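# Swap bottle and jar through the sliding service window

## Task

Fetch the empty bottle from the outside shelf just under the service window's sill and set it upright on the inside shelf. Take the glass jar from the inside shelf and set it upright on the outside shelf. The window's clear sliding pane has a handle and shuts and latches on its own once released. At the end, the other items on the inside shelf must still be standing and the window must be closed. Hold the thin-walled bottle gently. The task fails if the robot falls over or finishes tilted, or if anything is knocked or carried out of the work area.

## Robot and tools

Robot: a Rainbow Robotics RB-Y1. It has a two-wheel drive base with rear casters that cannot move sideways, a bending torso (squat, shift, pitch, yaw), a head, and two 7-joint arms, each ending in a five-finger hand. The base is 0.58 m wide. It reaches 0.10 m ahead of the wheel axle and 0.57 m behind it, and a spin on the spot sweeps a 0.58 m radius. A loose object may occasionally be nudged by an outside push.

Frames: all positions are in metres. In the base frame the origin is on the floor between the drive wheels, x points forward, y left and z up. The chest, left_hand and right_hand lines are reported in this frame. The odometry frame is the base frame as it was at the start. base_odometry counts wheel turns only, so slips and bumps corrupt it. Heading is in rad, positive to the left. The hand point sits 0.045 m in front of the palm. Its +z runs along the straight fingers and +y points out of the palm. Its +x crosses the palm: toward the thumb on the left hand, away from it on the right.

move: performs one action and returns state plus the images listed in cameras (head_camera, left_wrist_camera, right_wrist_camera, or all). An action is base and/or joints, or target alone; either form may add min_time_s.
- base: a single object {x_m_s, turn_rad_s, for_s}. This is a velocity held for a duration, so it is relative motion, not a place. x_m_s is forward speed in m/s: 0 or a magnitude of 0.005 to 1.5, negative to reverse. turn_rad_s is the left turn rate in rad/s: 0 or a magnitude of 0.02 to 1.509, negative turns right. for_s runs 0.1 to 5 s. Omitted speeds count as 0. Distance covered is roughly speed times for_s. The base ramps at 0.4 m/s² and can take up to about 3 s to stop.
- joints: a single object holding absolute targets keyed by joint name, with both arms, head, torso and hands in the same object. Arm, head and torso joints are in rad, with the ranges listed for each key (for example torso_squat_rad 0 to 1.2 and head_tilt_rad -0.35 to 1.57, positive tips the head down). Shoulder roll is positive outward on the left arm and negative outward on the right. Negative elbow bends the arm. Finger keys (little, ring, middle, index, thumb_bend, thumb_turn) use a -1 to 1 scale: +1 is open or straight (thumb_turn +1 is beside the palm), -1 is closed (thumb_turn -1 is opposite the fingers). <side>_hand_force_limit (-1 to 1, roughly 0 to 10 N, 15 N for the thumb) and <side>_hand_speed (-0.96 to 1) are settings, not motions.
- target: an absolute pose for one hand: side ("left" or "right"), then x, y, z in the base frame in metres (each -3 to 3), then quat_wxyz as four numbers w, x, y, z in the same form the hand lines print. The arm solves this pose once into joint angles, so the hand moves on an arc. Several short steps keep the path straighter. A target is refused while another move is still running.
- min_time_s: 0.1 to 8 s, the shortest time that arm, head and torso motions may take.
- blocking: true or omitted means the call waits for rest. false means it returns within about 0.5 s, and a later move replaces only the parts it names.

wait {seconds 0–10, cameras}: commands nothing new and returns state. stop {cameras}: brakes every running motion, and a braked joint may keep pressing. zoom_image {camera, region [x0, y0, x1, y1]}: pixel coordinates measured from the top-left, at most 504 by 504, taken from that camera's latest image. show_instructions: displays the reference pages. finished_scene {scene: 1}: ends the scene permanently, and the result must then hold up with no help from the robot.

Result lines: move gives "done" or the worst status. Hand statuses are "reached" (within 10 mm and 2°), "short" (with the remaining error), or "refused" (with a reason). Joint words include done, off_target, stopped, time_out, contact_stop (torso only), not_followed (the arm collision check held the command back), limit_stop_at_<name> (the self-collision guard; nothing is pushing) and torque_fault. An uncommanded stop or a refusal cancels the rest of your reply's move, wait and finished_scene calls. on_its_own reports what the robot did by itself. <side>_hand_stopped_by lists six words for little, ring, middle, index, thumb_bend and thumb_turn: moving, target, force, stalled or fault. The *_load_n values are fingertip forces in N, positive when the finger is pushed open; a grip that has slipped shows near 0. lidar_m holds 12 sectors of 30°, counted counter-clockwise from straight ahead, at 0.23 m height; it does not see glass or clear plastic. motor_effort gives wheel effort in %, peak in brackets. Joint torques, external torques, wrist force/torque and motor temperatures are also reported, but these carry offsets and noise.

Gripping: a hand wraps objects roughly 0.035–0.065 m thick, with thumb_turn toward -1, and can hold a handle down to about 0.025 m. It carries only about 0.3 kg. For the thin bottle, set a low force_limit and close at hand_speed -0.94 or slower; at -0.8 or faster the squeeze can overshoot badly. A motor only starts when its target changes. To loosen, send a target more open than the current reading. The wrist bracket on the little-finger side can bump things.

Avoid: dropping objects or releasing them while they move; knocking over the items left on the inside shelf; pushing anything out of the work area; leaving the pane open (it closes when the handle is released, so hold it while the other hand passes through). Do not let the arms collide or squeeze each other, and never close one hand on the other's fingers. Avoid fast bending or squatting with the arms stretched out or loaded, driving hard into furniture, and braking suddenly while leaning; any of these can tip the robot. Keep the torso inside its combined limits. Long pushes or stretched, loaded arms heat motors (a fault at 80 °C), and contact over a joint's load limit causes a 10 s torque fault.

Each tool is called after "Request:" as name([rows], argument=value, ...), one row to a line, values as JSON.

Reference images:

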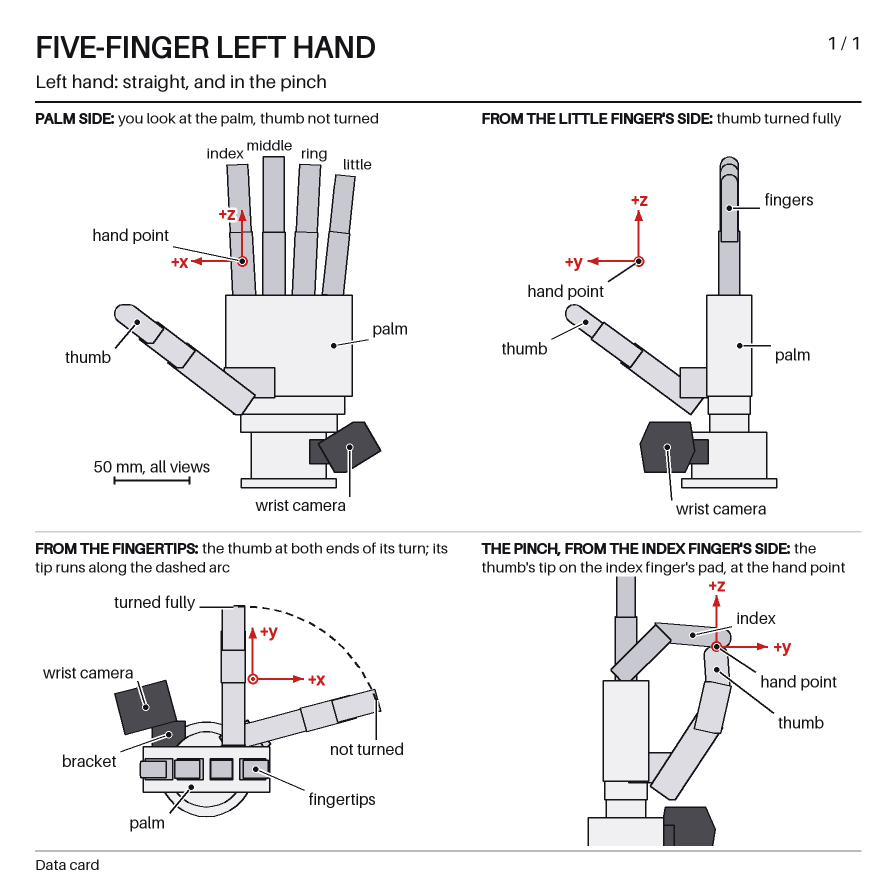

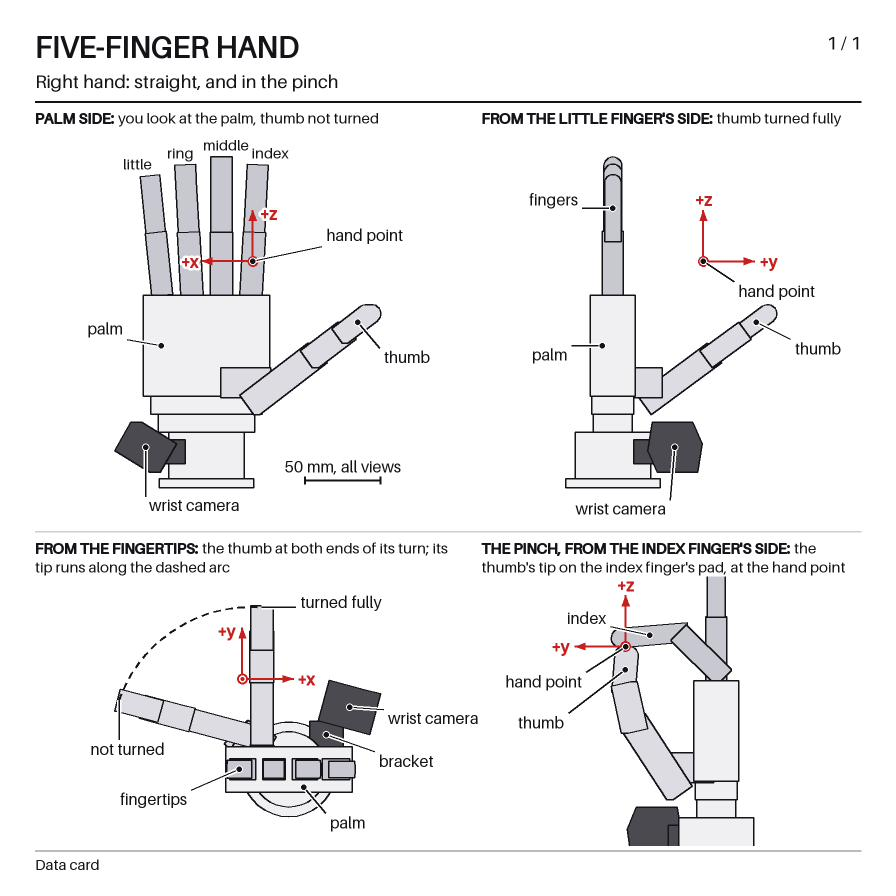

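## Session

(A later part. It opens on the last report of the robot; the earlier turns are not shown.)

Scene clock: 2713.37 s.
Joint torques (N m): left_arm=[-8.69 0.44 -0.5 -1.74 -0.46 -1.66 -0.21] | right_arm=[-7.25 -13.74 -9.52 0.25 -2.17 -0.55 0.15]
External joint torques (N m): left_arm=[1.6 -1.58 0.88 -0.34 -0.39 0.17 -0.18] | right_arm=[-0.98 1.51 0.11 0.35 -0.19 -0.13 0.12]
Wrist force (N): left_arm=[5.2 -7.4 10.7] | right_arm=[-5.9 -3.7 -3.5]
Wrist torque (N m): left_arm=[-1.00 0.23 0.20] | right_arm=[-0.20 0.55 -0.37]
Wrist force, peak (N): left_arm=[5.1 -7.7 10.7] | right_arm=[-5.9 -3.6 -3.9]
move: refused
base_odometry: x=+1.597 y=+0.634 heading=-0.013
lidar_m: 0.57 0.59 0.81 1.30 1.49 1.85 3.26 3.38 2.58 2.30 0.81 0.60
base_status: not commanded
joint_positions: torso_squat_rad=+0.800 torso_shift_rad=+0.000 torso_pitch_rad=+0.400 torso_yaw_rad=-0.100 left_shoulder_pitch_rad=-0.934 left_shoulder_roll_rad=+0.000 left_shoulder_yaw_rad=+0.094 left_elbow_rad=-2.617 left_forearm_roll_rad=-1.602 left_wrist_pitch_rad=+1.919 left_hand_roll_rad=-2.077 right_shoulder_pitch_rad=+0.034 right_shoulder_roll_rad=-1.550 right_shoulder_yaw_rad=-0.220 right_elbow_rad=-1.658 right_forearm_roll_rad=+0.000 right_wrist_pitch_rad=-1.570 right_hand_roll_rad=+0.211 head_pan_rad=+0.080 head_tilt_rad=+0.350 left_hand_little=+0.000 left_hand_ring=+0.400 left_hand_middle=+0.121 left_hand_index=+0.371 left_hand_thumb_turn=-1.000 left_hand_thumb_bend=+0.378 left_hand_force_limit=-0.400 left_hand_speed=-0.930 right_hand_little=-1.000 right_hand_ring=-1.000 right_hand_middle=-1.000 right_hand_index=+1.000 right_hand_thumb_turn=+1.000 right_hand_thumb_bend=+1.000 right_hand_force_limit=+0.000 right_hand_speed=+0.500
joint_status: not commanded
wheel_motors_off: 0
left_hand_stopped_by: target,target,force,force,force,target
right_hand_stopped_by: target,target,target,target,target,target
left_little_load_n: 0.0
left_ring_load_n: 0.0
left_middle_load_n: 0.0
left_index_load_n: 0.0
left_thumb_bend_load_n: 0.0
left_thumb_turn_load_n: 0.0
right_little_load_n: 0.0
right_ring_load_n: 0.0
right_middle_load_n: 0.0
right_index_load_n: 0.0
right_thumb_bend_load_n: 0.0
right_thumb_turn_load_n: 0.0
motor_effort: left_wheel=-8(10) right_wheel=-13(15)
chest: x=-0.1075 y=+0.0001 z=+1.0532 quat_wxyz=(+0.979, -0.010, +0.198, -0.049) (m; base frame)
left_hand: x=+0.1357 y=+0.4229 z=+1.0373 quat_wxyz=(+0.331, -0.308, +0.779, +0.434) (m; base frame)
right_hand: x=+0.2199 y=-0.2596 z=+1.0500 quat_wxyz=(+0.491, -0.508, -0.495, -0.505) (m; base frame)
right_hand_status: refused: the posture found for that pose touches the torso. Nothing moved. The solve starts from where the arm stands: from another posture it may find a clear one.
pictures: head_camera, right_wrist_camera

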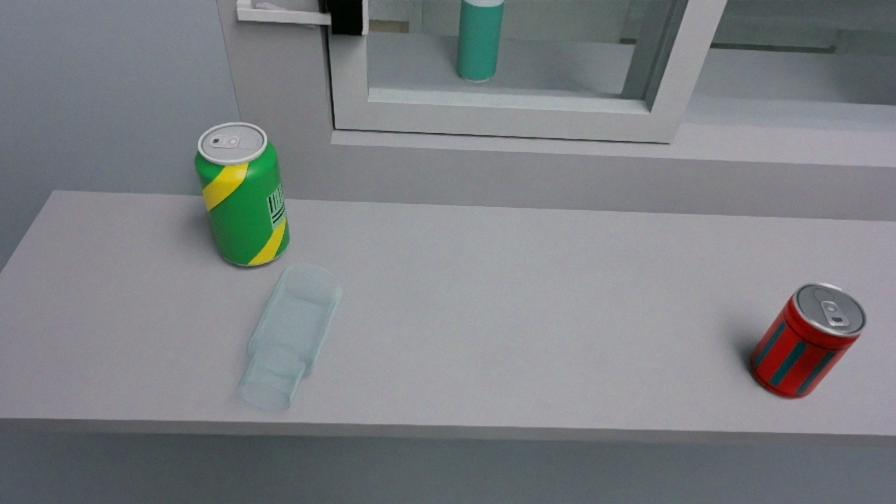

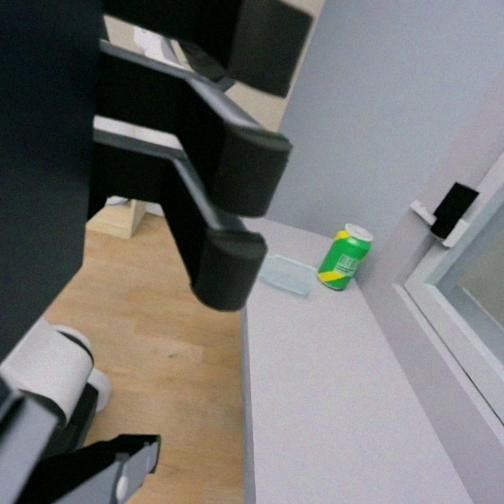

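Request:
move(cameras=["head_camera","right_wrist_camera"])

Scene clock: 2752.60 s.
Joint torques (N m): left_arm=[-8.93 0.41 0 -1.59 -0.56 -1.68 -0.15] | right_arm=[-7.43 -13.99 -10.01 0.26 -1.89 -0.46 -0.01]
External joint torques (N m): left_arm=[1.36 -1.61 1.38 -0.19 -0.5 0.15 -0.12] | right_arm=[-1.16 1.26 -0.38 0.36 0.1 -0.03 -0.04]
Motor temperatures (°C): left_arm=[31 31 31 33 35 39 32] | right_arm=[32 33 30 33 35 38 31]
Wrist force (N): left_arm=[5.3 -7.5 10.5] | right_arm=[-5.9 -3.4 -3.7]
Wrist torque (N m): left_arm=[-1.02 0.20 0.20] | right_arm=[-0.10 0.57 -0.37]
Wrist force, peak (N): left_arm=[5.2 -7.7 10.9] | right_arm=[-6.2 -3.8 -3.7]
base_odometry: x=+1.597 y=+0.634 heading=-0.013
lidar_m: 0.56 0.59 0.80 1.33 1.50 1.85 3.26 3.37 2.61 2.31 0.81 0.59
base_status: not commanded
joint_positions: torso_squat_rad=+0.800 torso_shift_rad=+0.000 torso_pitch_rad=+0.400 torso_yaw_rad=-0.100 left_shoulder_pitch_rad=-0.934 left_shoulder_roll_rad=+0.000 left_shoulder_yaw_rad=+0.094 left_elbow_rad=-2.617 left_forearm_roll_rad=-1.602 left_wrist_pitch_rad=+1.919 left_hand_roll_rad=-2.077 right_shoulder_pitch_rad=+0.034 right_shoulder_roll_rad=-1.550 right_shoulder_yaw_rad=-0.220 right_elbow_rad=-1.658 right_forearm_roll_rad=+0.000 right_wrist_pitch_rad=-1.570 right_hand_roll_rad=+0.211 head_pan_rad=+0.080 head_tilt_rad=+0.350 left_hand_little=+0.000 left_hand_ring=+0.400 left_hand_middle=+0.121 left_hand_index=+0.371 left_hand_thumb_turn=-1.000 left_hand_thumb_bend=+0.378 left_hand_force_limit=-0.400 left_hand_speed=-0.930 right_hand_little=-1.000 right_hand_ring=-1.000 right_hand_middle=-1.000 right_hand_index=+1.000 right_hand_thumb_turn=+1.000 right_hand_thumb_bend=+1.000 right_hand_force_limit=+0.000 right_hand_speed=+0.500
joint_status: not commanded
wheel_motors_off: 0
left_hand_stopped_by: target,target,force,force,force,target
right_hand_stopped_by: target,target,target,target,target,target
left_little_load_n: 0.0
left_ring_load_n: 0.0
left_middle_load_n: 0.0
left_index_load_n: 0.0
left_thumb_bend_load_n: 0.0
left_thumb_turn_load_n: 0.0
right_little_load_n: 0.0
right_ring_load_n: 0.0
right_middle_load_n: 0.0
right_index_load_n: 0.0
right_thumb_bend_load_n: 0.0
right_thumb_turn_load_n: 0.0
motor_effort: left_wheel=-9(10) right_wheel=-11(15)
chest: x=-0.1075 y=+0.0001 z=+1.0532 quat_wxyz=(+0.979, -0.010, +0.198, -0.049) (m; base frame)
left_hand: x=+0.1357 y=+0.4229 z=+1.0373 quat_wxyz=(+0.331, -0.308, +0.779, +0.434) (m; base frame)
right_hand: x=+0.2199 y=-0.2596 z=+1.0500 quat_wxyz=(+0.491, -0.508, -0.495, -0.505) (m; base frame)
pictures: head_camera, right_wrist_camera

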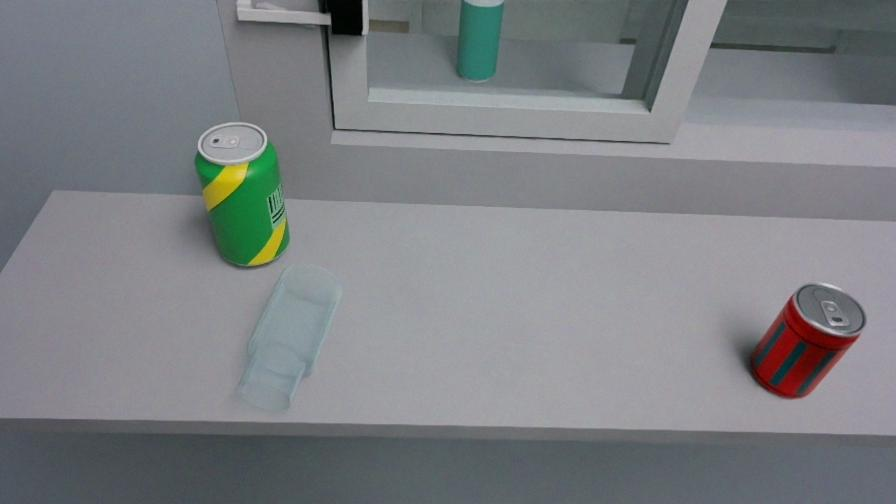

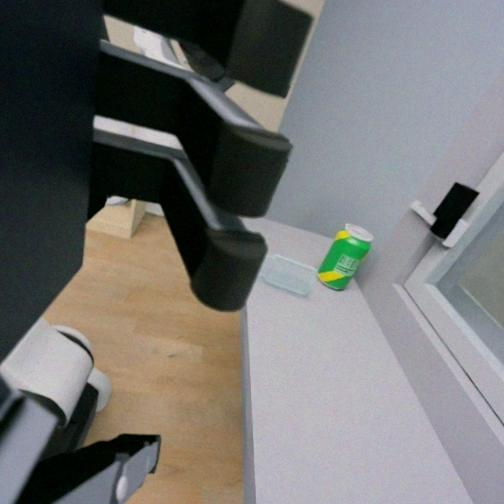

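Request:
zoom_image(camera="head_camera", region=[180, 230, 400, 440])

Scaled by 2.291 from the camera's 896x504 image, which has a finer 1280x720 frame.

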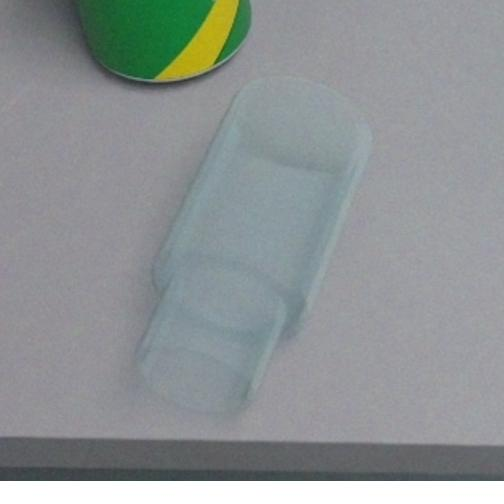

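Request:
move(joints={"right_hand_speed": 0.3, "right_hand_little": 1, "right_hand_ring": 1, "right_hand_middle": 1, "right_hand_index": 1, "right_hand_thumb_turn": -1, "right_hand_thumb_bend": 0.55})

Request:
move(target={"side":"right","x":0.36,"y":-0.08,"z":1.02,"quat_wxyz":[0.6069,-0.7909,0.0623,-0.0478]}, min_time_s=4, cameras=["head_camera"])

Scene clock: 2912.43 s.
Joint torques (N m): left_arm=[-8.85 0.56 -0.22 -1.75 -0.54 -1.64 -0.07] | right_arm=[-7.43 -13.68 -9.79 0.28 -1.97 -0.45 0.15]
External joint torques (N m): left_arm=[1.43 -1.46 1.16 -0.34 -0.48 0.19 -0.04] | right_arm=[-1.17 1.55 -0.17 0.38 0.03 -0.02 0.12]
Wrist force (N): left_arm=[5.1 -7.5 10.6] | right_arm=[-5.9 -3.5 -3.8]
Wrist torque (N m): left_arm=[-1.02 0.25 0.17] | right_arm=[-0.14 0.53 -0.39]
Wrist force, peak (N): left_arm=[5.3 -7.6 10.8] | right_arm=[-6.2 -3.8 -3.8]
move: done
base_odometry: x=+1.597 y=+0.634 heading=-0.013
lidar_m: 0.57 0.60 0.80 1.32 1.50 1.85 3.26 3.40 2.60 2.30 0.83 0.60
base_status: not commanded
joint_positions: torso_squat_rad=+0.800 torso_shift_rad=+0.000 torso_pitch_rad=+0.400 torso_yaw_rad=-0.100 left_shoulder_pitch_rad=-0.934 left_shoulder_roll_rad=+0.000 left_shoulder_yaw_rad=+0.094 left_elbow_rad=-2.617 left_forearm_roll_rad=-1.602 left_wrist_pitch_rad=+1.919 left_hand_roll_rad=-2.077 right_shoulder_pitch_rad=+0.034 right_shoulder_roll_rad=-1.550 right_shoulder_yaw_rad=-0.220 right_elbow_rad=-1.658 right_forearm_roll_rad=+0.000 right_wrist_pitch_rad=-1.570 right_hand_roll_rad=+0.211 head_pan_rad=+0.080 head_tilt_rad=+0.350 left_hand_little=+0.000 left_hand_ring=+0.400 left_hand_middle=+0.121 left_hand_index=+0.371 left_hand_thumb_turn=-1.000 left_hand_thumb_bend=+0.378 left_hand_force_limit=-0.400 left_hand_speed=-0.930 right_hand_little=+1.000 right_hand_ring=+1.000 right_hand_middle=+1.000 right_hand_index=+1.000 right_hand_thumb_turn=-1.000 right_hand_thumb_bend=+0.550 right_hand_force_limit=+0.000 right_hand_speed=+0.300
joint_status: all done
wheel_motors_off: 0
left_hand_stopped_by: target,target,force,force,force,target
right_hand_stopped_by: target,target,target,target,target,target
left_little_load_n: 0.0
left_ring_load_n: 0.0
left_middle_load_n: 0.0
left_index_load_n: 0.0
left_thumb_bend_load_n: 0.0
left_thumb_turn_load_n: 0.0
right_little_load_n: 0.0
right_ring_load_n: 0.0
right_middle_load_n: 0.0
right_index_load_n: 0.0
right_thumb_bend_load_n: 0.0
right_thumb_turn_load_n: 0.0
motor_effort: left_wheel=-9(10) right_wheel=-13(15)
chest: x=-0.1075 y=+0.0001 z=+1.0532 quat_wxyz=(+0.979, -0.010, +0.198, -0.049) (m; base frame)
left_hand: x=+0.1357 y=+0.4229 z=+1.0373 quat_wxyz=(+0.331, -0.308, +0.779, +0.434) (m; base frame)
right_hand: x=+0.2199 y=-0.2596 z=+1.0500 quat_wxyz=(+0.491, -0.508, -0.495, -0.505) (m; base frame)
pictures: none

Scene clock: 2916.77 s.
Joint torques (N m): left_arm=[-9.15 0.92 -0.22 -1.49 -0.57 -1.62 -0.16] | right_arm=[-19.1 -7.96 -9.81 2.19 -1.61 0.08 -0.28]
External joint torques (N m): left_arm=[1.14 -1.1 1.16 -0.09 -0.51 0.22 -0.13] | right_arm=[0.25 1.35 0.78 0.52 0.09 0.01 -0.28]
Wrist force (N): left_arm=[5.2 -7.5 10.5] | right_arm=[-0.2 2.3 -2.6]
Wrist torque (N m): left_arm=[-1.01 0.22 0.19] | right_arm=[0.21 0.11 0.17]
Wrist force, peak (N): left_arm=[5.3 -7.6 10.8] | right_arm=[-5.7 -3.9 -3.9]
move: done
base_odometry: x=+1.597 y=+0.634 heading=-0.013
lidar_m: 0.56 0.60 0.80 1.30 1.50 1.86 3.26 3.38 2.60 2.30 0.82 0.58
base_status: not commanded
joint_positions: torso_squat_rad=+0.800 torso_shift_rad=+0.000 torso_pitch_rad=+0.400 torso_yaw_rad=-0.100 left_shoulder_pitch_rad=-0.934 left_shoulder_roll_rad=+0.000 left_shoulder_yaw_rad=+0.094 left_elbow_rad=-2.617 left_forearm_roll_rad=-1.602 left_wrist_pitch_rad=+1.919 left_hand_roll_rad=-2.077 right_shoulder_pitch_rad=-1.770 right_shoulder_roll_rad=-1.264 right_shoulder_yaw_rad=+1.330 right_elbow_rad=-1.316 right_forearm_roll_rad=+0.055 right_wrist_pitch_rad=-0.978 right_hand_roll_rad=-1.610 head_pan_rad=+0.080 head_tilt_rad=+0.350 left_hand_little=+0.000 left_hand_ring=+0.400 left_hand_middle=+0.121 left_hand_index=+0.371 left_hand_thumb_turn=-1.000 left_hand_thumb_bend=+0.378 left_hand_force_limit=-0.400 left_hand_speed=-0.930 right_hand_little=+1.000 right_hand_ring=+1.000 right_hand_middle=+1.000 right_hand_index=+1.000 right_hand_thumb_turn=-1.000 right_hand_thumb_bend=+0.550 right_hand_force_limit=+0.000 right_hand_speed=+0.300
joint_status: all done
wheel_motors_off: 0
left_hand_stopped_by: target,target,force,force,force,target
right_hand_stopped_by: target,target,target,target,target,target
left_little_load_n: 0.0
left_ring_load_n: 0.0
left_middle_load_n: 0.0
left_index_load_n: 0.0
left_thumb_bend_load_n: 0.0
left_thumb_turn_load_n: 0.5
right_little_load_n: 0.0
right_ring_load_n: 0.0
right_middle_load_n: 0.0
right_index_load_n: 0.0
right_thumb_bend_load_n: 0.0
right_thumb_turn_load_n: 0.0
motor_effort: left_wheel=-9(11) right_wheel=-13(15)
chest: x=-0.1075 y=+0.0001 z=+1.0532 quat_wxyz=(+0.979, -0.010, +0.198, -0.049) (m; base frame)
left_hand: x=+0.1357 y=+0.4229 z=+1.0373 quat_wxyz=(+0.331, -0.308, +0.779, +0.434) (m; base frame)
right_hand: x=+0.3594 y=-0.0803 z=+1.0199 quat_wxyz=(+0.606, -0.791, +0.065, -0.052) (m; base frame)
right_hand_status: reached (checked arc, planned for 4.0 s): 1 mm and 0.5 deg off.
pictures: head_camera

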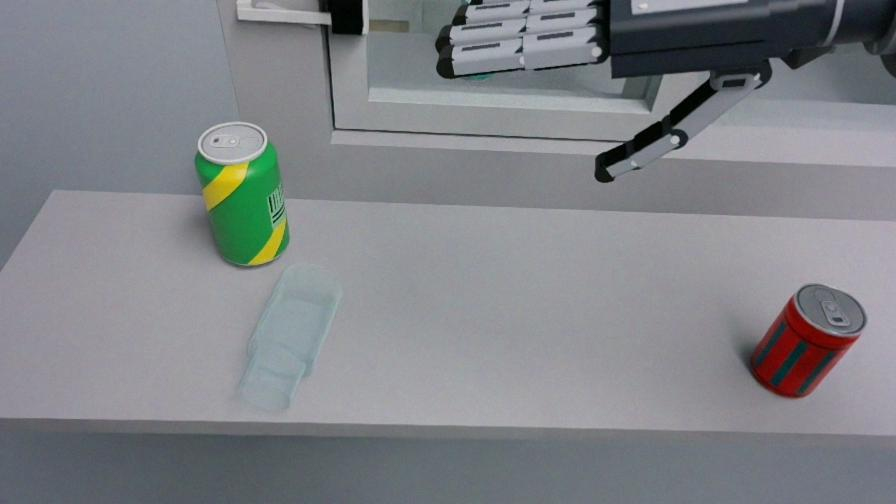

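Request:
move(target={"side":"right","x":0.362,"y":0.05,"z":0.93,"quat_wxyz":[0.6069,-0.7909,0.0623,-0.0478]}, min_time_s=4)

Request:
move(target={"side":"right","x":0.362,"y":0.092,"z":0.88,"quat_wxyz":[0.6069,-0.7909,0.0623,-0.0478]}, min_time_s=3, cameras=["head_camera","right_wrist_camera"])

Scene clock: 2924.77 s.
Joint torques (N m): left_arm=[-9.21 0.91 -0.02 -1.75 -0.45 -1.64 -0.16] | right_arm=[-18.48 -6.44 -10.34 -0.07 -0.9 0.09 0.26]
External joint torques (N m): left_arm=[1.08 -1.11 1.36 -0.34 -0.39 0.19 -0.14] | right_arm=[2.99 2.35 0.6 -0.38 0.34 0.23 0.25]
Wrist force (N): left_arm=[5.2 -7.6 10.5] | right_arm=[0.2 2.0 -2.0]
Wrist torque (N m): left_arm=[-1.02 0.21 0.20] | right_arm=[0.18 0.01 0.40]
Wrist force, peak (N): left_arm=[5.2 -7.7 10.9] | right_arm=[-0.3 2.4 -2.7]
move: done
base_odometry: x=+1.597 y=+0.634 heading=-0.013
lidar_m: 0.57 0.59 0.81 1.29 1.48 1.85 3.26 3.39 2.60 2.32 0.84 0.59
base_status: not commanded
joint_positions: torso_squat_rad=+0.800 torso_shift_rad=+0.000 torso_pitch_rad=+0.400 torso_yaw_rad=-0.100 left_shoulder_pitch_rad=-0.934 left_shoulder_roll_rad=+0.000 left_shoulder_yaw_rad=+0.094 left_elbow_rad=-2.617 left_forearm_roll_rad=-1.602 left_wrist_pitch_rad=+1.919 left_hand_roll_rad=-2.077 right_shoulder_pitch_rad=-1.711 right_shoulder_roll_rad=-0.937 right_shoulder_yaw_rad=+1.362 right_elbow_rad=-1.338 right_forearm_roll_rad=+0.078 right_wrist_pitch_rad=-0.649 right_hand_roll_rad=-1.507 head_pan_rad=+0.080 head_tilt_rad=+0.350 left_hand_little=+0.000 left_hand_ring=+0.400 left_hand_middle=+0.121 left_hand_index=+0.371 left_hand_thumb_turn=-1.000 left_hand_thumb_bend=+0.378 left_hand_force_limit=-0.400 left_hand_speed=-0.930 right_hand_little=+1.000 right_hand_ring=+1.000 right_hand_middle=+1.000 right_hand_index=+1.000 right_hand_thumb_turn=-1.000 right_hand_thumb_bend=+0.550 right_hand_force_limit=+0.000 right_hand_speed=+0.300
joint_status: all done
wheel_motors_off: 0
left_hand_stopped_by: target,target,force,force,force,target
right_hand_stopped_by: target,target,target,target,target,target
left_little_load_n: 0.0
left_ring_load_n: 0.0
left_middle_load_n: 0.0
left_index_load_n: 0.0
left_thumb_bend_load_n: 0.0
left_thumb_turn_load_n: 0.0
right_little_load_n: 0.0
right_ring_load_n: 0.0
right_middle_load_n: 0.0
right_index_load_n: 0.0
right_thumb_bend_load_n: 0.0
right_thumb_turn_load_n: 0.0
motor_effort: left_wheel=-9(11) right_wheel=-14(15)
chest: x=-0.1075 y=+0.0001 z=+1.0532 quat_wxyz=(+0.979, -0.010, +0.198, -0.049) (m; base frame)
left_hand: x=+0.1357 y=+0.4229 z=+1.0373 quat_wxyz=(+0.331, -0.308, +0.779, +0.434) (m; base frame)
right_hand: x=+0.3621 y=+0.0499 z=+0.9304 quat_wxyz=(+0.607, -0.791, +0.062, -0.048) (m; base frame)
right_hand_status: reached (checked arc, planned for 4.0 s): 0 mm and 0.1 deg off.
pictures: none

Scene clock: 2928.10 s.
Joint torques (N m): left_arm=[-9.12 0.65 -0.36 -1.82 -0.62 -1.68 -0.22] | right_arm=[-19.16 -6.55 -9.87 0.33 -0.81 -0.09 0.39]
External joint torques (N m): left_arm=[1.16 -1.36 1.03 -0.42 -0.56 0.15 -0.19] | right_arm=[2.84 1.66 0.69 0.83 0.31 0.22 0.38]
Wrist force (N): left_arm=[5.1 -7.4 10.6] | right_arm=[0.0 2.0 -2.2]
Wrist torque (N m): left_arm=[-1.00 0.23 0.18] | right_arm=[0.15 0.08 0.34]
Wrist force, peak (N): left_arm=[5.3 -7.6 10.7] | right_arm=[0.0 2.4 -2.1]
move: done
base_odometry: x=+1.597 y=+0.634 heading=-0.013
lidar_m: 0.55 0.60 0.80 1.31 1.48 1.86 3.25 3.39 2.59 2.31 0.82 0.59
base_status: not commanded
joint_positions: torso_squat_rad=+0.800 torso_shift_rad=+0.000 torso_pitch_rad=+0.400 torso_yaw_rad=-0.100 left_shoulder_pitch_rad=-0.934 left_shoulder_roll_rad=+0.000 left_shoulder_yaw_rad=+0.094 left_elbow_rad=-2.617 left_forearm_roll_rad=-1.602 left_wrist_pitch_rad=+1.919 left_hand_roll_rad=-2.077 right_shoulder_pitch_rad=-1.653 right_shoulder_roll_rad=-0.770 right_shoulder_yaw_rad=+1.366 right_elbow_rad=-1.241 right_forearm_roll_rad=+0.080 right_wrist_pitch_rad=-0.588 right_hand_roll_rad=-1.421 head_pan_rad=+0.080 head_tilt_rad=+0.350 left_hand_little=+0.000 left_hand_ring=+0.400 left_hand_middle=+0.121 left_hand_index=+0.371 left_hand_thumb_turn=-1.000 left_hand_thumb_bend=+0.378 left_hand_force_limit=-0.400 left_hand_speed=-0.930 right_hand_little=+1.000 right_hand_ring=+1.000 right_hand_middle=+1.000 right_hand_index=+1.000 right_hand_thumb_turn=-1.000 right_hand_thumb_bend=+0.550 right_hand_force_limit=+0.000 right_hand_speed=+0.300
joint_status: all done
wheel_motors_off: 0
left_hand_stopped_by: target,target,force,force,force,target
right_hand_stopped_by: target,target,target,target,target,target
left_little_load_n: 0.0
left_ring_load_n: 0.0
left_middle_load_n: 0.0
left_index_load_n: -0.5
left_thumb_bend_load_n: 0.0
left_thumb_turn_load_n: 0.0
right_little_load_n: 0.0
right_ring_load_n: 0.0
right_middle_load_n: 0.0
right_index_load_n: 0.0
right_thumb_bend_load_n: 0.0
right_thumb_turn_load_n: 0.0
motor_effort: left_wheel=-9(11) right_wheel=-13(16)
chest: x=-0.1075 y=+0.0001 z=+1.0532 quat_wxyz=(+0.979, -0.010, +0.198, -0.049) (m; base frame)
left_hand: x=+0.1357 y=+0.4229 z=+1.0373 quat_wxyz=(+0.331, -0.308, +0.779, +0.434) (m; base frame)
right_hand: x=+0.3616 y=+0.0917 z=+0.8805 quat_wxyz=(+0.607, -0.791, +0.063, -0.049) (m; base frame)
right_hand_status: reached (checked arc, planned for 3.0 s): 1 mm and 0.2 deg off.
pictures: head_camera, right_wrist_camera

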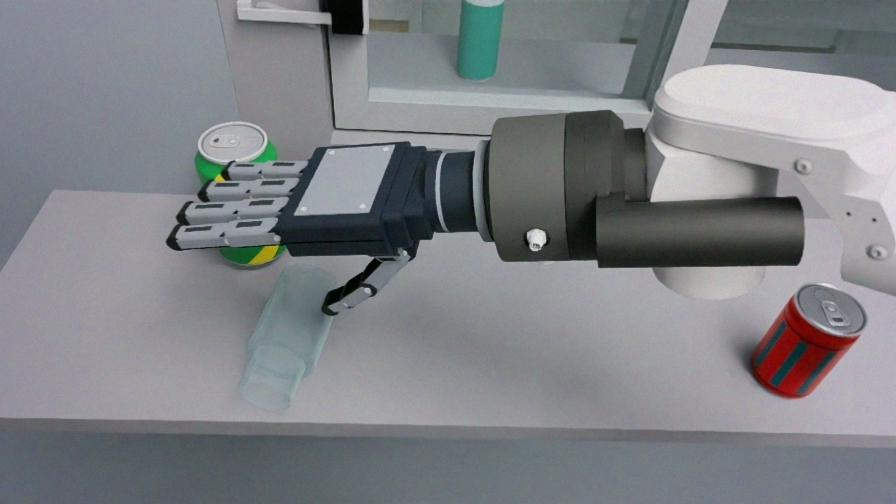

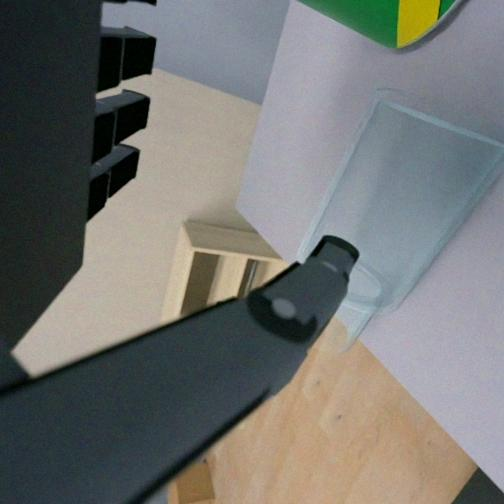

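Request:
move(target={"side":"right","x":0.362,"y":0.092,"z":0.842,"quat_wxyz":[0.6069,-0.7909,0.0623,-0.0478]}, min_time_s=2.5, cameras=["head_camera","right_wrist_camera"])

Scene clock: 2939.80 s.
Joint torques (N m): left_arm=[-8.92 0.43 -0.11 -1.64 -0.52 -1.63 -0.1] | right_arm=[-18.54 -6.2 -11.34 -0.32 -0.89 -0.95 0.43]
External joint torques (N m): left_arm=[1.37 -1.58 1.27 -0.23 -0.45 0.2 -0.07] | right_arm=[3.46 1.73 -1.36 0.7 0.26 -0.48 0.42]
Wrist force (N): left_arm=[4.8 -7.5 10.6] | right_arm=[0.0 2.0 -2.1]
Wrist torque (N m): left_arm=[-1.01 0.28 0.17] | right_arm=[0.14 0.06 0.38]
Wrist force, peak (N): left_arm=[5.2 -7.7 10.9] | right_arm=[-0.1 2.2 -2.3]
move: done
base_odometry: x=+1.597 y=+0.634 heading=-0.013
lidar_m: 0.56 0.59 0.81 1.31 1.49 1.87 3.26 3.38 2.59 2.31 0.82 0.60
base_status: not commanded
joint_positions: torso_squat_rad=+0.800 torso_shift_rad=+0.000 torso_pitch_rad=+0.400 torso_yaw_rad=-0.100 left_shoulder_pitch_rad=-0.934 left_shoulder_roll_rad=+0.000 left_shoulder_yaw_rad=+0.094 left_elbow_rad=-2.617 left_forearm_roll_rad=-1.602 left_wrist_pitch_rad=+1.919 left_hand_roll_rad=-2.077 right_shoulder_pitch_rad=-1.581 right_shoulder_roll_rad=-0.697 right_shoulder_yaw_rad=+1.355 right_elbow_rad=-1.141 right_forearm_roll_rad=+0.081 right_wrist_pitch_rad=-0.628 right_hand_roll_rad=-1.338 head_pan_rad=+0.080 head_tilt_rad=+0.350 left_hand_little=+0.000 left_hand_ring=+0.400 left_hand_middle=+0.121 left_hand_index=+0.371 left_hand_thumb_turn=-1.000 left_hand_thumb_bend=+0.378 left_hand_force_limit=-0.400 left_hand_speed=-0.930 right_hand_little=+1.000 right_hand_ring=+1.000 right_hand_middle=+1.000 right_hand_index=+1.000 right_hand_thumb_turn=-1.000 right_hand_thumb_bend=+0.550 right_hand_force_limit=+0.000 right_hand_speed=+0.300
joint_status: all done
wheel_motors_off: 0
left_hand_stopped_by: target,target,force,force,force,target
right_hand_stopped_by: target,target,target,target,target,target
left_little_load_n: 0.0
left_ring_load_n: 0.0
left_middle_load_n: 0.0
left_index_load_n: 0.0
left_thumb_bend_load_n: 0.0
left_thumb_turn_load_n: 0.0
right_little_load_n: 0.0
right_ring_load_n: 0.0
right_middle_load_n: 0.0
right_index_load_n: 0.0
right_thumb_bend_load_n: 0.5
right_thumb_turn_load_n: 0.0
motor_effort: left_wheel=-8(11) right_wheel=-13(16)
chest: x=-0.1075 y=+0.0001 z=+1.0532 quat_wxyz=(+0.979, -0.010, +0.198, -0.049) (m; base frame)
left_hand: x=+0.1357 y=+0.4229 z=+1.0373 quat_wxyz=(+0.331, -0.308, +0.779, +0.434) (m; base frame)
right_hand: x=+0.3620 y=+0.0918 z=+0.8420 quat_wxyz=(+0.607, -0.791, +0.063, -0.048) (m; base frame)
right_hand_status: reached (checked arc, planned for 2.5 s): 0 mm and 0.1 deg off.
pictures: head_camera, right_wrist_camera

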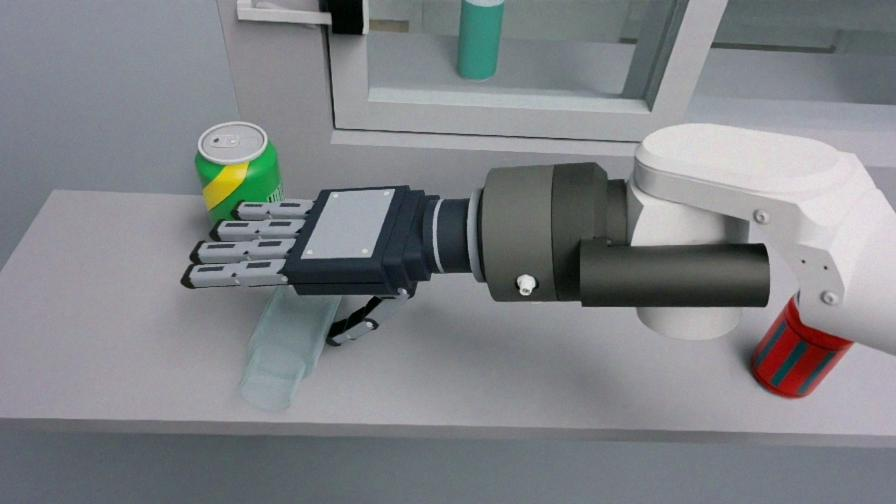

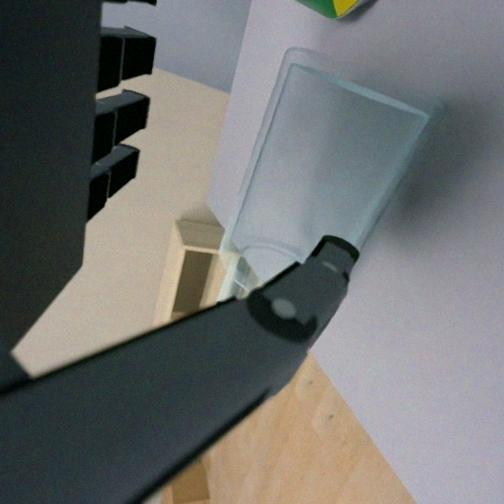

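Request:
move(target={"side":"right","x":0.362,"y":0.093,"z":0.813,"quat_wxyz":[0.6069,-0.7909,0.0623,-0.0478]}, min_time_s=2.5, cameras=["head_camera","right_wrist_camera"])

Scene clock: 2952.00 s.
Joint torques (N m): left_arm=[-9.24 0.39 0.12 -1.61 -0.42 -1.74 -0.15] | right_arm=[-14.59 -2.28 -7.02 -0.94 -0.45 -0.76 0.32]
External joint torques (N m): left_arm=[1.04 -1.62 1.5 -0.2 -0.36 0.1 -0.12] | right_arm=[7.4 5.34 2.35 0.38 0.74 -0.18 0.31]
Wrist force (N): left_arm=[5.1 -7.5 10.7] | right_arm=[1.6 -8.8 -10.5]
Wrist torque (N m): left_arm=[-1.01 0.24 0.19] | right_arm=[-0.28 0.16 0.20]
Wrist force, peak (N): left_arm=[5.2 -7.7 10.8] | right_arm=[1.9 -9.2 -10.6]
move: done
base_odometry: x=+1.597 y=+0.634 heading=-0.013
lidar_m: 0.56 0.59 0.81 1.30 1.49 1.87 3.26 3.39 2.59 2.31 0.83 0.60
base_status: not commanded
joint_positions: torso_squat_rad=+0.800 torso_shift_rad=+0.000 torso_pitch_rad=+0.400 torso_yaw_rad=-0.100 left_shoulder_pitch_rad=-0.934 left_shoulder_roll_rad=+0.000 left_shoulder_yaw_rad=+0.094 left_elbow_rad=-2.617 left_forearm_roll_rad=-1.602 left_wrist_pitch_rad=+1.919 left_hand_roll_rad=-2.077 right_shoulder_pitch_rad=-1.534 right_shoulder_roll_rad=-0.633 right_shoulder_yaw_rad=+1.347 right_elbow_rad=-1.043 right_forearm_roll_rad=+0.081 right_wrist_pitch_rad=-0.669 right_hand_roll_rad=-1.277 head_pan_rad=+0.080 head_tilt_rad=+0.350 left_hand_little=+0.000 left_hand_ring=+0.400 left_hand_middle=+0.121 left_hand_index=+0.371 left_hand_thumb_turn=-1.000 left_hand_thumb_bend=+0.378 left_hand_force_limit=-0.400 left_hand_speed=-0.930 right_hand_little=+1.000 right_hand_ring=+1.000 right_hand_middle=+1.000 right_hand_index=+1.000 right_hand_thumb_turn=-1.000 right_hand_thumb_bend=+0.549 right_hand_force_limit=+0.000 right_hand_speed=+0.300
joint_status: all done
wheel_motors_off: 0
left_hand_stopped_by: target,target,force,force,force,target
right_hand_stopped_by: target,target,target,target,target,target
left_little_load_n: 0.0
left_ring_load_n: 0.0
left_middle_load_n: 0.0
left_index_load_n: 0.0
left_thumb_bend_load_n: 0.0
left_thumb_turn_load_n: 0.0
right_little_load_n: 0.0
right_ring_load_n: 0.0
right_middle_load_n: 0.0
right_index_load_n: 0.0
right_thumb_bend_load_n: -4.0
right_thumb_turn_load_n: -3.0
motor_effort: left_wheel=-9(11) right_wheel=-13(16)
chest: x=-0.1076 y=+0.0001 z=+1.0532 quat_wxyz=(+0.979, -0.010, +0.198, -0.049) (m; base frame)
left_hand: x=+0.1357 y=+0.4229 z=+1.0374 quat_wxyz=(+0.331, -0.308, +0.779, +0.434) (m; base frame)
right_hand: x=+0.3628 y=+0.0926 z=+0.8141 quat_wxyz=(+0.607, -0.791, +0.062, -0.049) (m; base frame)
right_hand_status: reached (checked arc, planned for 2.5 s): 1 mm and 0.2 deg off.
pictures: head_camera, right_wrist_camera

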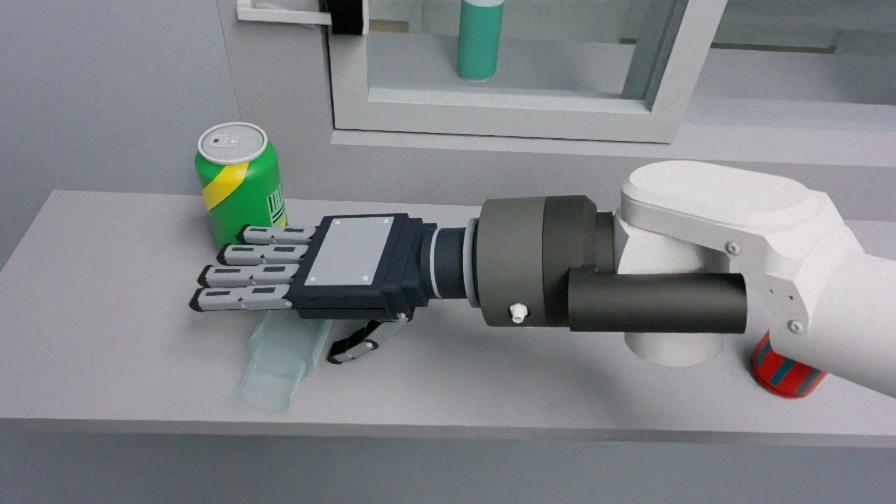

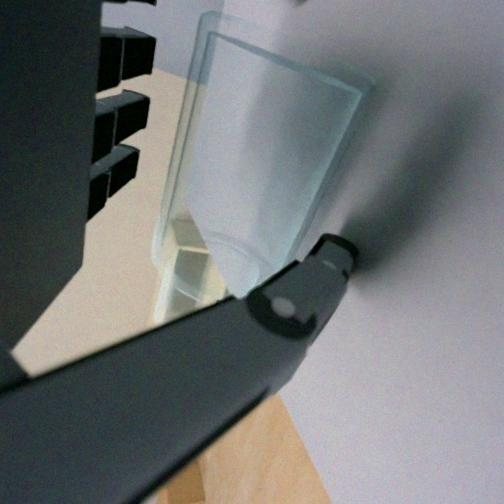

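Request:
move(target={"side":"right","x":0.362,"y":0.094,"z":0.819,"quat_wxyz":[0.6069,-0.7909,0.0623,-0.0478]}, min_time_s=1.5)

Request:
move(joints={"right_hand_speed": -0.9, "right_hand_force_limit": -0.75, "right_hand_thumb_bend": 0.42}, cameras=["head_camera","right_wrist_camera"])

Scene clock: 2957.40 s.
Joint torques (N m): left_arm=[-8.91 0.81 -0.37 -1.67 -0.43 -1.65 -0.07] | right_arm=[-21.61 -9.37 -8.7 -1.5 -1.3 -0.18 -0.22]
External joint torques (N m): left_arm=[1.37 -1.21 1.01 -0.27 -0.36 0.18 -0.04] | right_arm=[0.4 -1.73 0.77 -0.23 -0.12 0.38 -0.23]
Wrist force (N): left_arm=[5.1 -7.5 10.6] | right_arm=[-0.1 1.6 -2.3]
Wrist torque (N m): left_arm=[-1.02 0.23 0.18] | right_arm=[0.12 0.08 0.19]
Wrist force, peak (N): left_arm=[5.2 -7.5 10.9] | right_arm=[1.9 -9.2 -10.5]
move: done
base_odometry: x=+1.597 y=+0.634 heading=-0.013
lidar_m: 0.57 0.58 0.80 1.31 1.49 1.86 3.27 3.38 2.60 2.31 0.83 0.59
base_status: not commanded
joint_positions: torso_squat_rad=+0.800 torso_shift_rad=+0.000 torso_pitch_rad=+0.400 torso_yaw_rad=-0.100 left_shoulder_pitch_rad=-0.934 left_shoulder_roll_rad=+0.000 left_shoulder_yaw_rad=+0.094 left_elbow_rad=-2.617 left_forearm_roll_rad=-1.602 left_wrist_pitch_rad=+1.919 left_hand_roll_rad=-2.077 right_shoulder_pitch_rad=-1.543 right_shoulder_roll_rad=-0.640 right_shoulder_yaw_rad=+1.349 right_elbow_rad=-1.059 right_forearm_roll_rad=+0.081 right_wrist_pitch_rad=-0.662 right_hand_roll_rad=-1.289 head_pan_rad=+0.080 head_tilt_rad=+0.350 left_hand_little=+0.000 left_hand_ring=+0.400 left_hand_middle=+0.121 left_hand_index=+0.371 left_hand_thumb_turn=-1.000 left_hand_thumb_bend=+0.378 left_hand_force_limit=-0.400 left_hand_speed=-0.930 right_hand_little=+1.000 right_hand_ring=+1.000 right_hand_middle=+1.000 right_hand_index=+1.000 right_hand_thumb_turn=-1.000 right_hand_thumb_bend=+0.550 right_hand_force_limit=+0.000 right_hand_speed=+0.300
joint_status: all done
wheel_motors_off: 0
left_hand_stopped_by: target,target,force,force,force,target
right_hand_stopped_by: target,target,target,target,target,target
left_little_load_n: 0.0
left_ring_load_n: 0.0
left_middle_load_n: 0.0
left_index_load_n: 0.5
left_thumb_bend_load_n: 0.0
left_thumb_turn_load_n: 0.0
right_little_load_n: 0.0
right_ring_load_n: 0.0
right_middle_load_n: 0.0
right_index_load_n: 0.0
right_thumb_bend_load_n: 0.0
right_thumb_turn_load_n: 0.0
motor_effort: left_wheel=-10(11) right_wheel=-12(15)
chest: x=-0.1076 y=+0.0001 z=+1.0532 quat_wxyz=(+0.979, -0.010, +0.198, -0.049) (m; base frame)
left_hand: x=+0.1357 y=+0.4229 z=+1.0374 quat_wxyz=(+0.331, -0.308, +0.779, +0.434) (m; base frame)
right_hand: x=+0.3618 y=+0.0942 z=+0.8188 quat_wxyz=(+0.607, -0.791, +0.062, -0.047) (m; base frame)
right_hand_status: reached (checked arc, planned for 1.5 s): 0 mm and 0.1 deg off.
pictures: none

Scene clock: 2958.80 s.
Joint torques (N m): left_arm=[-8.66 0.96 0.06 -1.77 -0.53 -1.59 -0.1] | right_arm=[-22.39 -8.83 -8.79 -1.53 -1.43 -0.39 -0.11]
External joint torques (N m): left_arm=[1.62 -1.05 1.45 -0.37 -0.47 0.24 -0.08] | right_arm=[-0.38 -1.18 0.69 -0.25 -0.24 0.17 -0.12]
Wrist force (N): left_arm=[5.1 -7.5 10.7] | right_arm=[0.3 1.7 -2.3]
Wrist torque (N m): left_arm=[-1.02 0.24 0.19] | right_arm=[0.11 0.02 0.22]
Wrist force, peak (N): left_arm=[5.2 -7.7 10.7] | right_arm=[0.1 1.5 -3.2]
move: done
base_odometry: x=+1.597 y=+0.634 heading=-0.013
lidar_m: 0.56 0.60 0.82 1.29 1.49 1.85 3.25 3.37 2.59 2.31 0.83 0.59
base_status: not commanded
joint_positions: torso_squat_rad=+0.800 torso_shift_rad=+0.000 torso_pitch_rad=+0.400 torso_yaw_rad=-0.100 left_shoulder_pitch_rad=-0.934 left_shoulder_roll_rad=+0.000 left_shoulder_yaw_rad=+0.094 left_elbow_rad=-2.617 left_forearm_roll_rad=-1.602 left_wrist_pitch_rad=+1.919 left_hand_roll_rad=-2.077 right_shoulder_pitch_rad=-1.543 right_shoulder_roll_rad=-0.640 right_shoulder_yaw_rad=+1.349 right_elbow_rad=-1.059 right_forearm_roll_rad=+0.081 right_wrist_pitch_rad=-0.662 right_hand_roll_rad=-1.289 head_pan_rad=+0.080 head_tilt_rad=+0.350 left_hand_little=+0.000 left_hand_ring=+0.400 left_hand_middle=+0.121 left_hand_index=+0.371 left_hand_thumb_turn=-1.000 left_hand_thumb_bend=+0.378 left_hand_force_limit=-0.400 left_hand_speed=-0.930 right_hand_little=+1.000 right_hand_ring=+1.000 right_hand_middle=+1.000 right_hand_index=+1.000 right_hand_thumb_turn=-1.000 right_hand_thumb_bend=+0.420 right_hand_force_limit=-0.750 right_hand_speed=-0.900
joint_status: all done
wheel_motors_off: 0
left_hand_stopped_by: target,target,force,force,force,target
right_hand_stopped_by: target,target,target,target,target,target
left_little_load_n: 0.0
left_ring_load_n: 0.0
left_middle_load_n: 0.0
left_index_load_n: 0.0
left_thumb_bend_load_n: 0.0
left_thumb_turn_load_n: 0.0
right_little_load_n: 0.0
right_ring_load_n: 0.0
right_middle_load_n: 0.0
right_index_load_n: 0.0
right_thumb_bend_load_n: 0.0
right_thumb_turn_load_n: 0.0
motor_effort: left_wheel=-9(11) right_wheel=-13(14)
chest: x=-0.1076 y=+0.0001 z=+1.0532 quat_wxyz=(+0.979, -0.010, +0.198, -0.049) (m; base frame)
left_hand: x=+0.1357 y=+0.4229 z=+1.0374 quat_wxyz=(+0.331, -0.308, +0.779, +0.434) (m; base frame)
right_hand: x=+0.3618 y=+0.0942 z=+0.8188 quat_wxyz=(+0.607, -0.791, +0.062, -0.047) (m; base frame)
pictures: head_camera, right_wrist_camera

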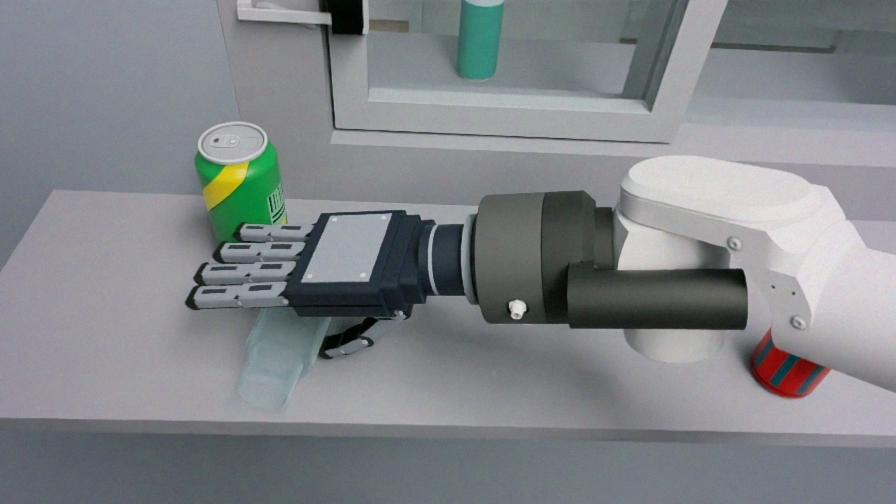

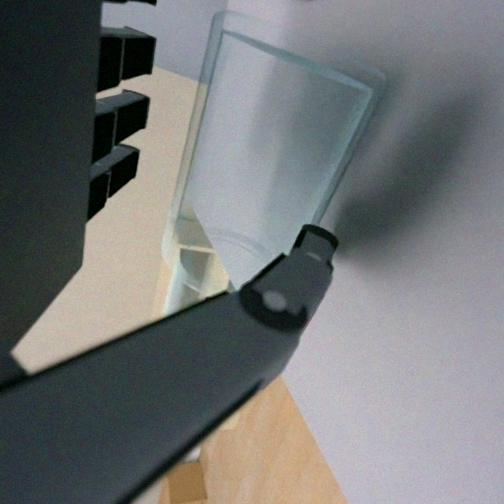

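Request:
move(target={"side":"right","x":0.364,"y":0.095,"z":0.813,"quat_wxyz":[0.6069,-0.7909,0.0623,-0.0478]}, min_time_s=1.5)

Request:
move(joints={"right_hand_speed": -0.94, "right_hand_force_limit": -0.6, "right_hand_index": 0.0, "right_hand_middle": 0.0}, cameras=["head_camera","right_wrist_camera"])

Scene clock: 2964.67 s.
Joint torques (N m): left_arm=[-9.08 0.84 0 -1.56 -0.52 -1.57 -0.22] | right_arm=[-19.11 -5.52 -11.1 -0.38 -0.91 -1 0.52]
External joint torques (N m): left_arm=[1.21 -1.17 1.38 -0.15 -0.46 0.27 -0.19] | right_arm=[2.96 2.05 -1.82 0.91 0.29 -0.42 0.51]
Wrist force (N): left_arm=[5.2 -7.6 10.8] | right_arm=[0.1 1.8 -2.0]
Wrist torque (N m): left_arm=[-1.05 0.22 0.20] | right_arm=[0.11 0.04 0.39]
Wrist force, peak (N): left_arm=[5.2 -7.7 10.8] | right_arm=[0.1 1.8 -2.7]
move: done
base_odometry: x=+1.597 y=+0.634 heading=-0.013
lidar_m: 0.57 0.59 0.81 1.32 1.50 1.86 3.25 3.39 2.59 2.30 0.82 0.60
base_status: not commanded
joint_positions: torso_squat_rad=+0.800 torso_shift_rad=+0.000 torso_pitch_rad=+0.400 torso_yaw_rad=-0.100 left_shoulder_pitch_rad=-0.934 left_shoulder_roll_rad=+0.000 left_shoulder_yaw_rad=+0.094 left_elbow_rad=-2.617 left_forearm_roll_rad=-1.602 left_wrist_pitch_rad=+1.919 left_hand_roll_rad=-2.077 right_shoulder_pitch_rad=-1.538 right_shoulder_roll_rad=-0.620 right_shoulder_yaw_rad=+1.348 right_elbow_rad=-1.024 right_forearm_roll_rad=+0.081 right_wrist_pitch_rad=-0.676 right_hand_roll_rad=-1.279 head_pan_rad=+0.080 head_tilt_rad=+0.350 left_hand_little=+0.000 left_hand_ring=+0.400 left_hand_middle=+0.121 left_hand_index=+0.371 left_hand_thumb_turn=-1.000 left_hand_thumb_bend=+0.378 left_hand_force_limit=-0.400 left_hand_speed=-0.930 right_hand_little=+1.000 right_hand_ring=+1.000 right_hand_middle=+1.000 right_hand_index=+1.000 right_hand_thumb_turn=-1.000 right_hand_thumb_bend=+0.420 right_hand_force_limit=-0.750 right_hand_speed=-0.900
joint_status: all done
wheel_motors_off: 0
left_hand_stopped_by: target,target,force,force,force,target
right_hand_stopped_by: target,target,target,target,target,target
left_little_load_n: 0.0
left_ring_load_n: 0.0
left_middle_load_n: 0.0
left_index_load_n: 0.0
left_thumb_bend_load_n: 0.0
left_thumb_turn_load_n: 0.5
right_little_load_n: 0.0
right_ring_load_n: 0.0
right_middle_load_n: 0.0
right_index_load_n: 0.0
right_thumb_bend_load_n: 0.0
right_thumb_turn_load_n: 0.0
motor_effort: left_wheel=-10(11) right_wheel=-13(16)
chest: x=-0.1076 y=+0.0001 z=+1.0532 quat_wxyz=(+0.979, -0.010, +0.198, -0.049) (m; base frame)
left_hand: x=+0.1357 y=+0.4229 z=+1.0374 quat_wxyz=(+0.331, -0.308, +0.779, +0.434) (m; base frame)
right_hand: x=+0.3639 y=+0.0947 z=+0.8131 quat_wxyz=(+0.607, -0.791, +0.063, -0.048) (m; base frame)
right_hand_status: reached (checked arc, planned for 1.5 s): 0 mm and 0.1 deg off.
pictures: none

Scene clock: 2968.83 s.
Joint torques (N m): left_arm=[-9.03 0.73 -0.34 -1.72 -0.47 -1.72 -0.24] | right_arm=[-18.44 -6.64 -9.14 -0.39 -0.71 -0.99 0.58]
External joint torques (N m): left_arm=[1.25 -1.29 1.05 -0.31 -0.41 0.11 -0.21] | right_arm=[3.63 0.93 0.14 0.91 0.49 -0.41 0.57]
Wrist force (N): left_arm=[5.2 -7.6 10.5] | right_arm=[0.5 -1.5 -1.4]
Wrist torque (N m): left_arm=[-1.05 0.22 0.20] | right_arm=[0.17 0.01 0.37]
Wrist force, peak (N): left_arm=[5.1 -7.8 10.8] | right_arm=[0.0 2.2 -2.2]
move: off_target
base_odometry: x=+1.597 y=+0.634 heading=-0.013
lidar_m: 0.56 0.59 0.81 1.31 1.48 1.84 3.25 3.39 2.59 2.30 0.82 0.59
base_status: not commanded
joint_positions: torso_squat_rad=+0.800 torso_shift_rad=+0.000 torso_pitch_rad=+0.400 torso_yaw_rad=-0.100 left_shoulder_pitch_rad=-0.934 left_shoulder_roll_rad=+0.000 left_shoulder_yaw_rad=+0.094 left_elbow_rad=-2.617 left_forearm_roll_rad=-1.602 left_wrist_pitch_rad=+1.919 left_hand_roll_rad=-2.077 right_shoulder_pitch_rad=-1.538 right_shoulder_roll_rad=-0.620 right_shoulder_yaw_rad=+1.348 right_elbow_rad=-1.024 right_forearm_roll_rad=+0.081 right_wrist_pitch_rad=-0.676 right_hand_roll_rad=-1.279 head_pan_rad=+0.080 head_tilt_rad=+0.350 left_hand_little=+0.000 left_hand_ring=+0.400 left_hand_middle=+0.121 left_hand_index=+0.371 left_hand_thumb_turn=-1.000 left_hand_thumb_bend=+0.378 left_hand_force_limit=-0.400 left_hand_speed=-0.930 right_hand_little=+1.000 right_hand_ring=+1.000 right_hand_middle=+0.363 right_hand_index=+0.363 right_hand_thumb_turn=-1.000 right_hand_thumb_bend=+0.421 right_hand_force_limit=-0.600 right_hand_speed=-0.940
joint_status: right_hand_middle off_target (ended at +0.363, target +0.000); right_hand_index off_target (ended at +0.363, target +0.000); the others done
wheel_motors_off: 0
left_hand_stopped_by: target,target,force,force,force,target
right_hand_stopped_by: target,target,force,force,target,target
left_little_load_n: 0.0
left_ring_load_n: 0.0
left_middle_load_n: 0.0
left_index_load_n: 0.0
left_thumb_bend_load_n: 0.0
left_thumb_turn_load_n: 0.0
right_little_load_n: 0.0
right_ring_load_n: 0.0
right_middle_load_n: 2.0
right_index_load_n: 2.0
right_thumb_bend_load_n: 3.0
right_thumb_turn_load_n: 0.0
motor_effort: left_wheel=-9(11) right_wheel=-12(15)
chest: x=-0.1076 y=+0.0001 z=+1.0532 quat_wxyz=(+0.979, -0.010, +0.198, -0.049) (m; base frame)
left_hand: x=+0.1357 y=+0.4229 z=+1.0374 quat_wxyz=(+0.331, -0.308, +0.779, +0.434) (m; base frame)
right_hand: x=+0.3639 y=+0.0949 z=+0.8133 quat_wxyz=(+0.607, -0.791, +0.063, -0.048) (m; base frame)
pictures: head_camera, right_wrist_camera

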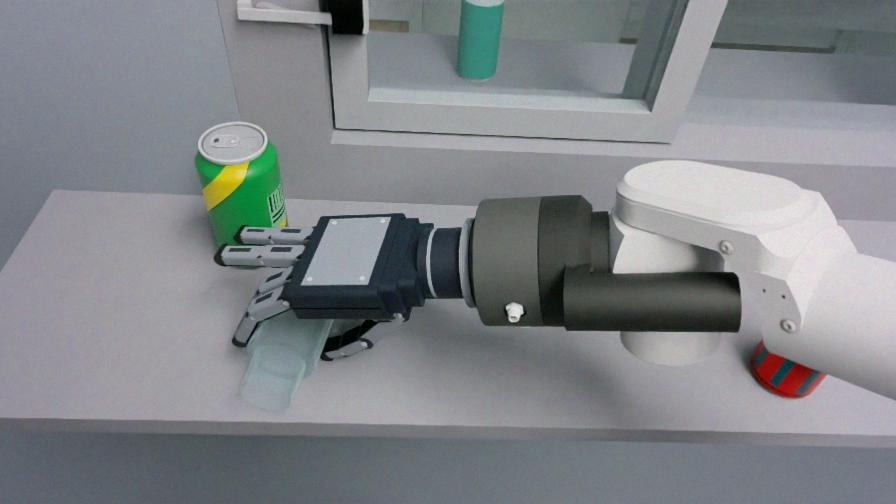

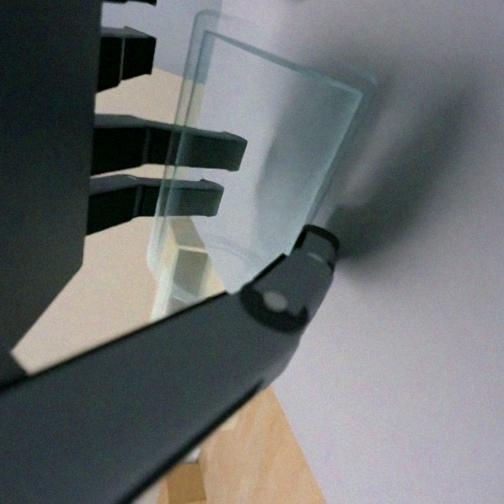

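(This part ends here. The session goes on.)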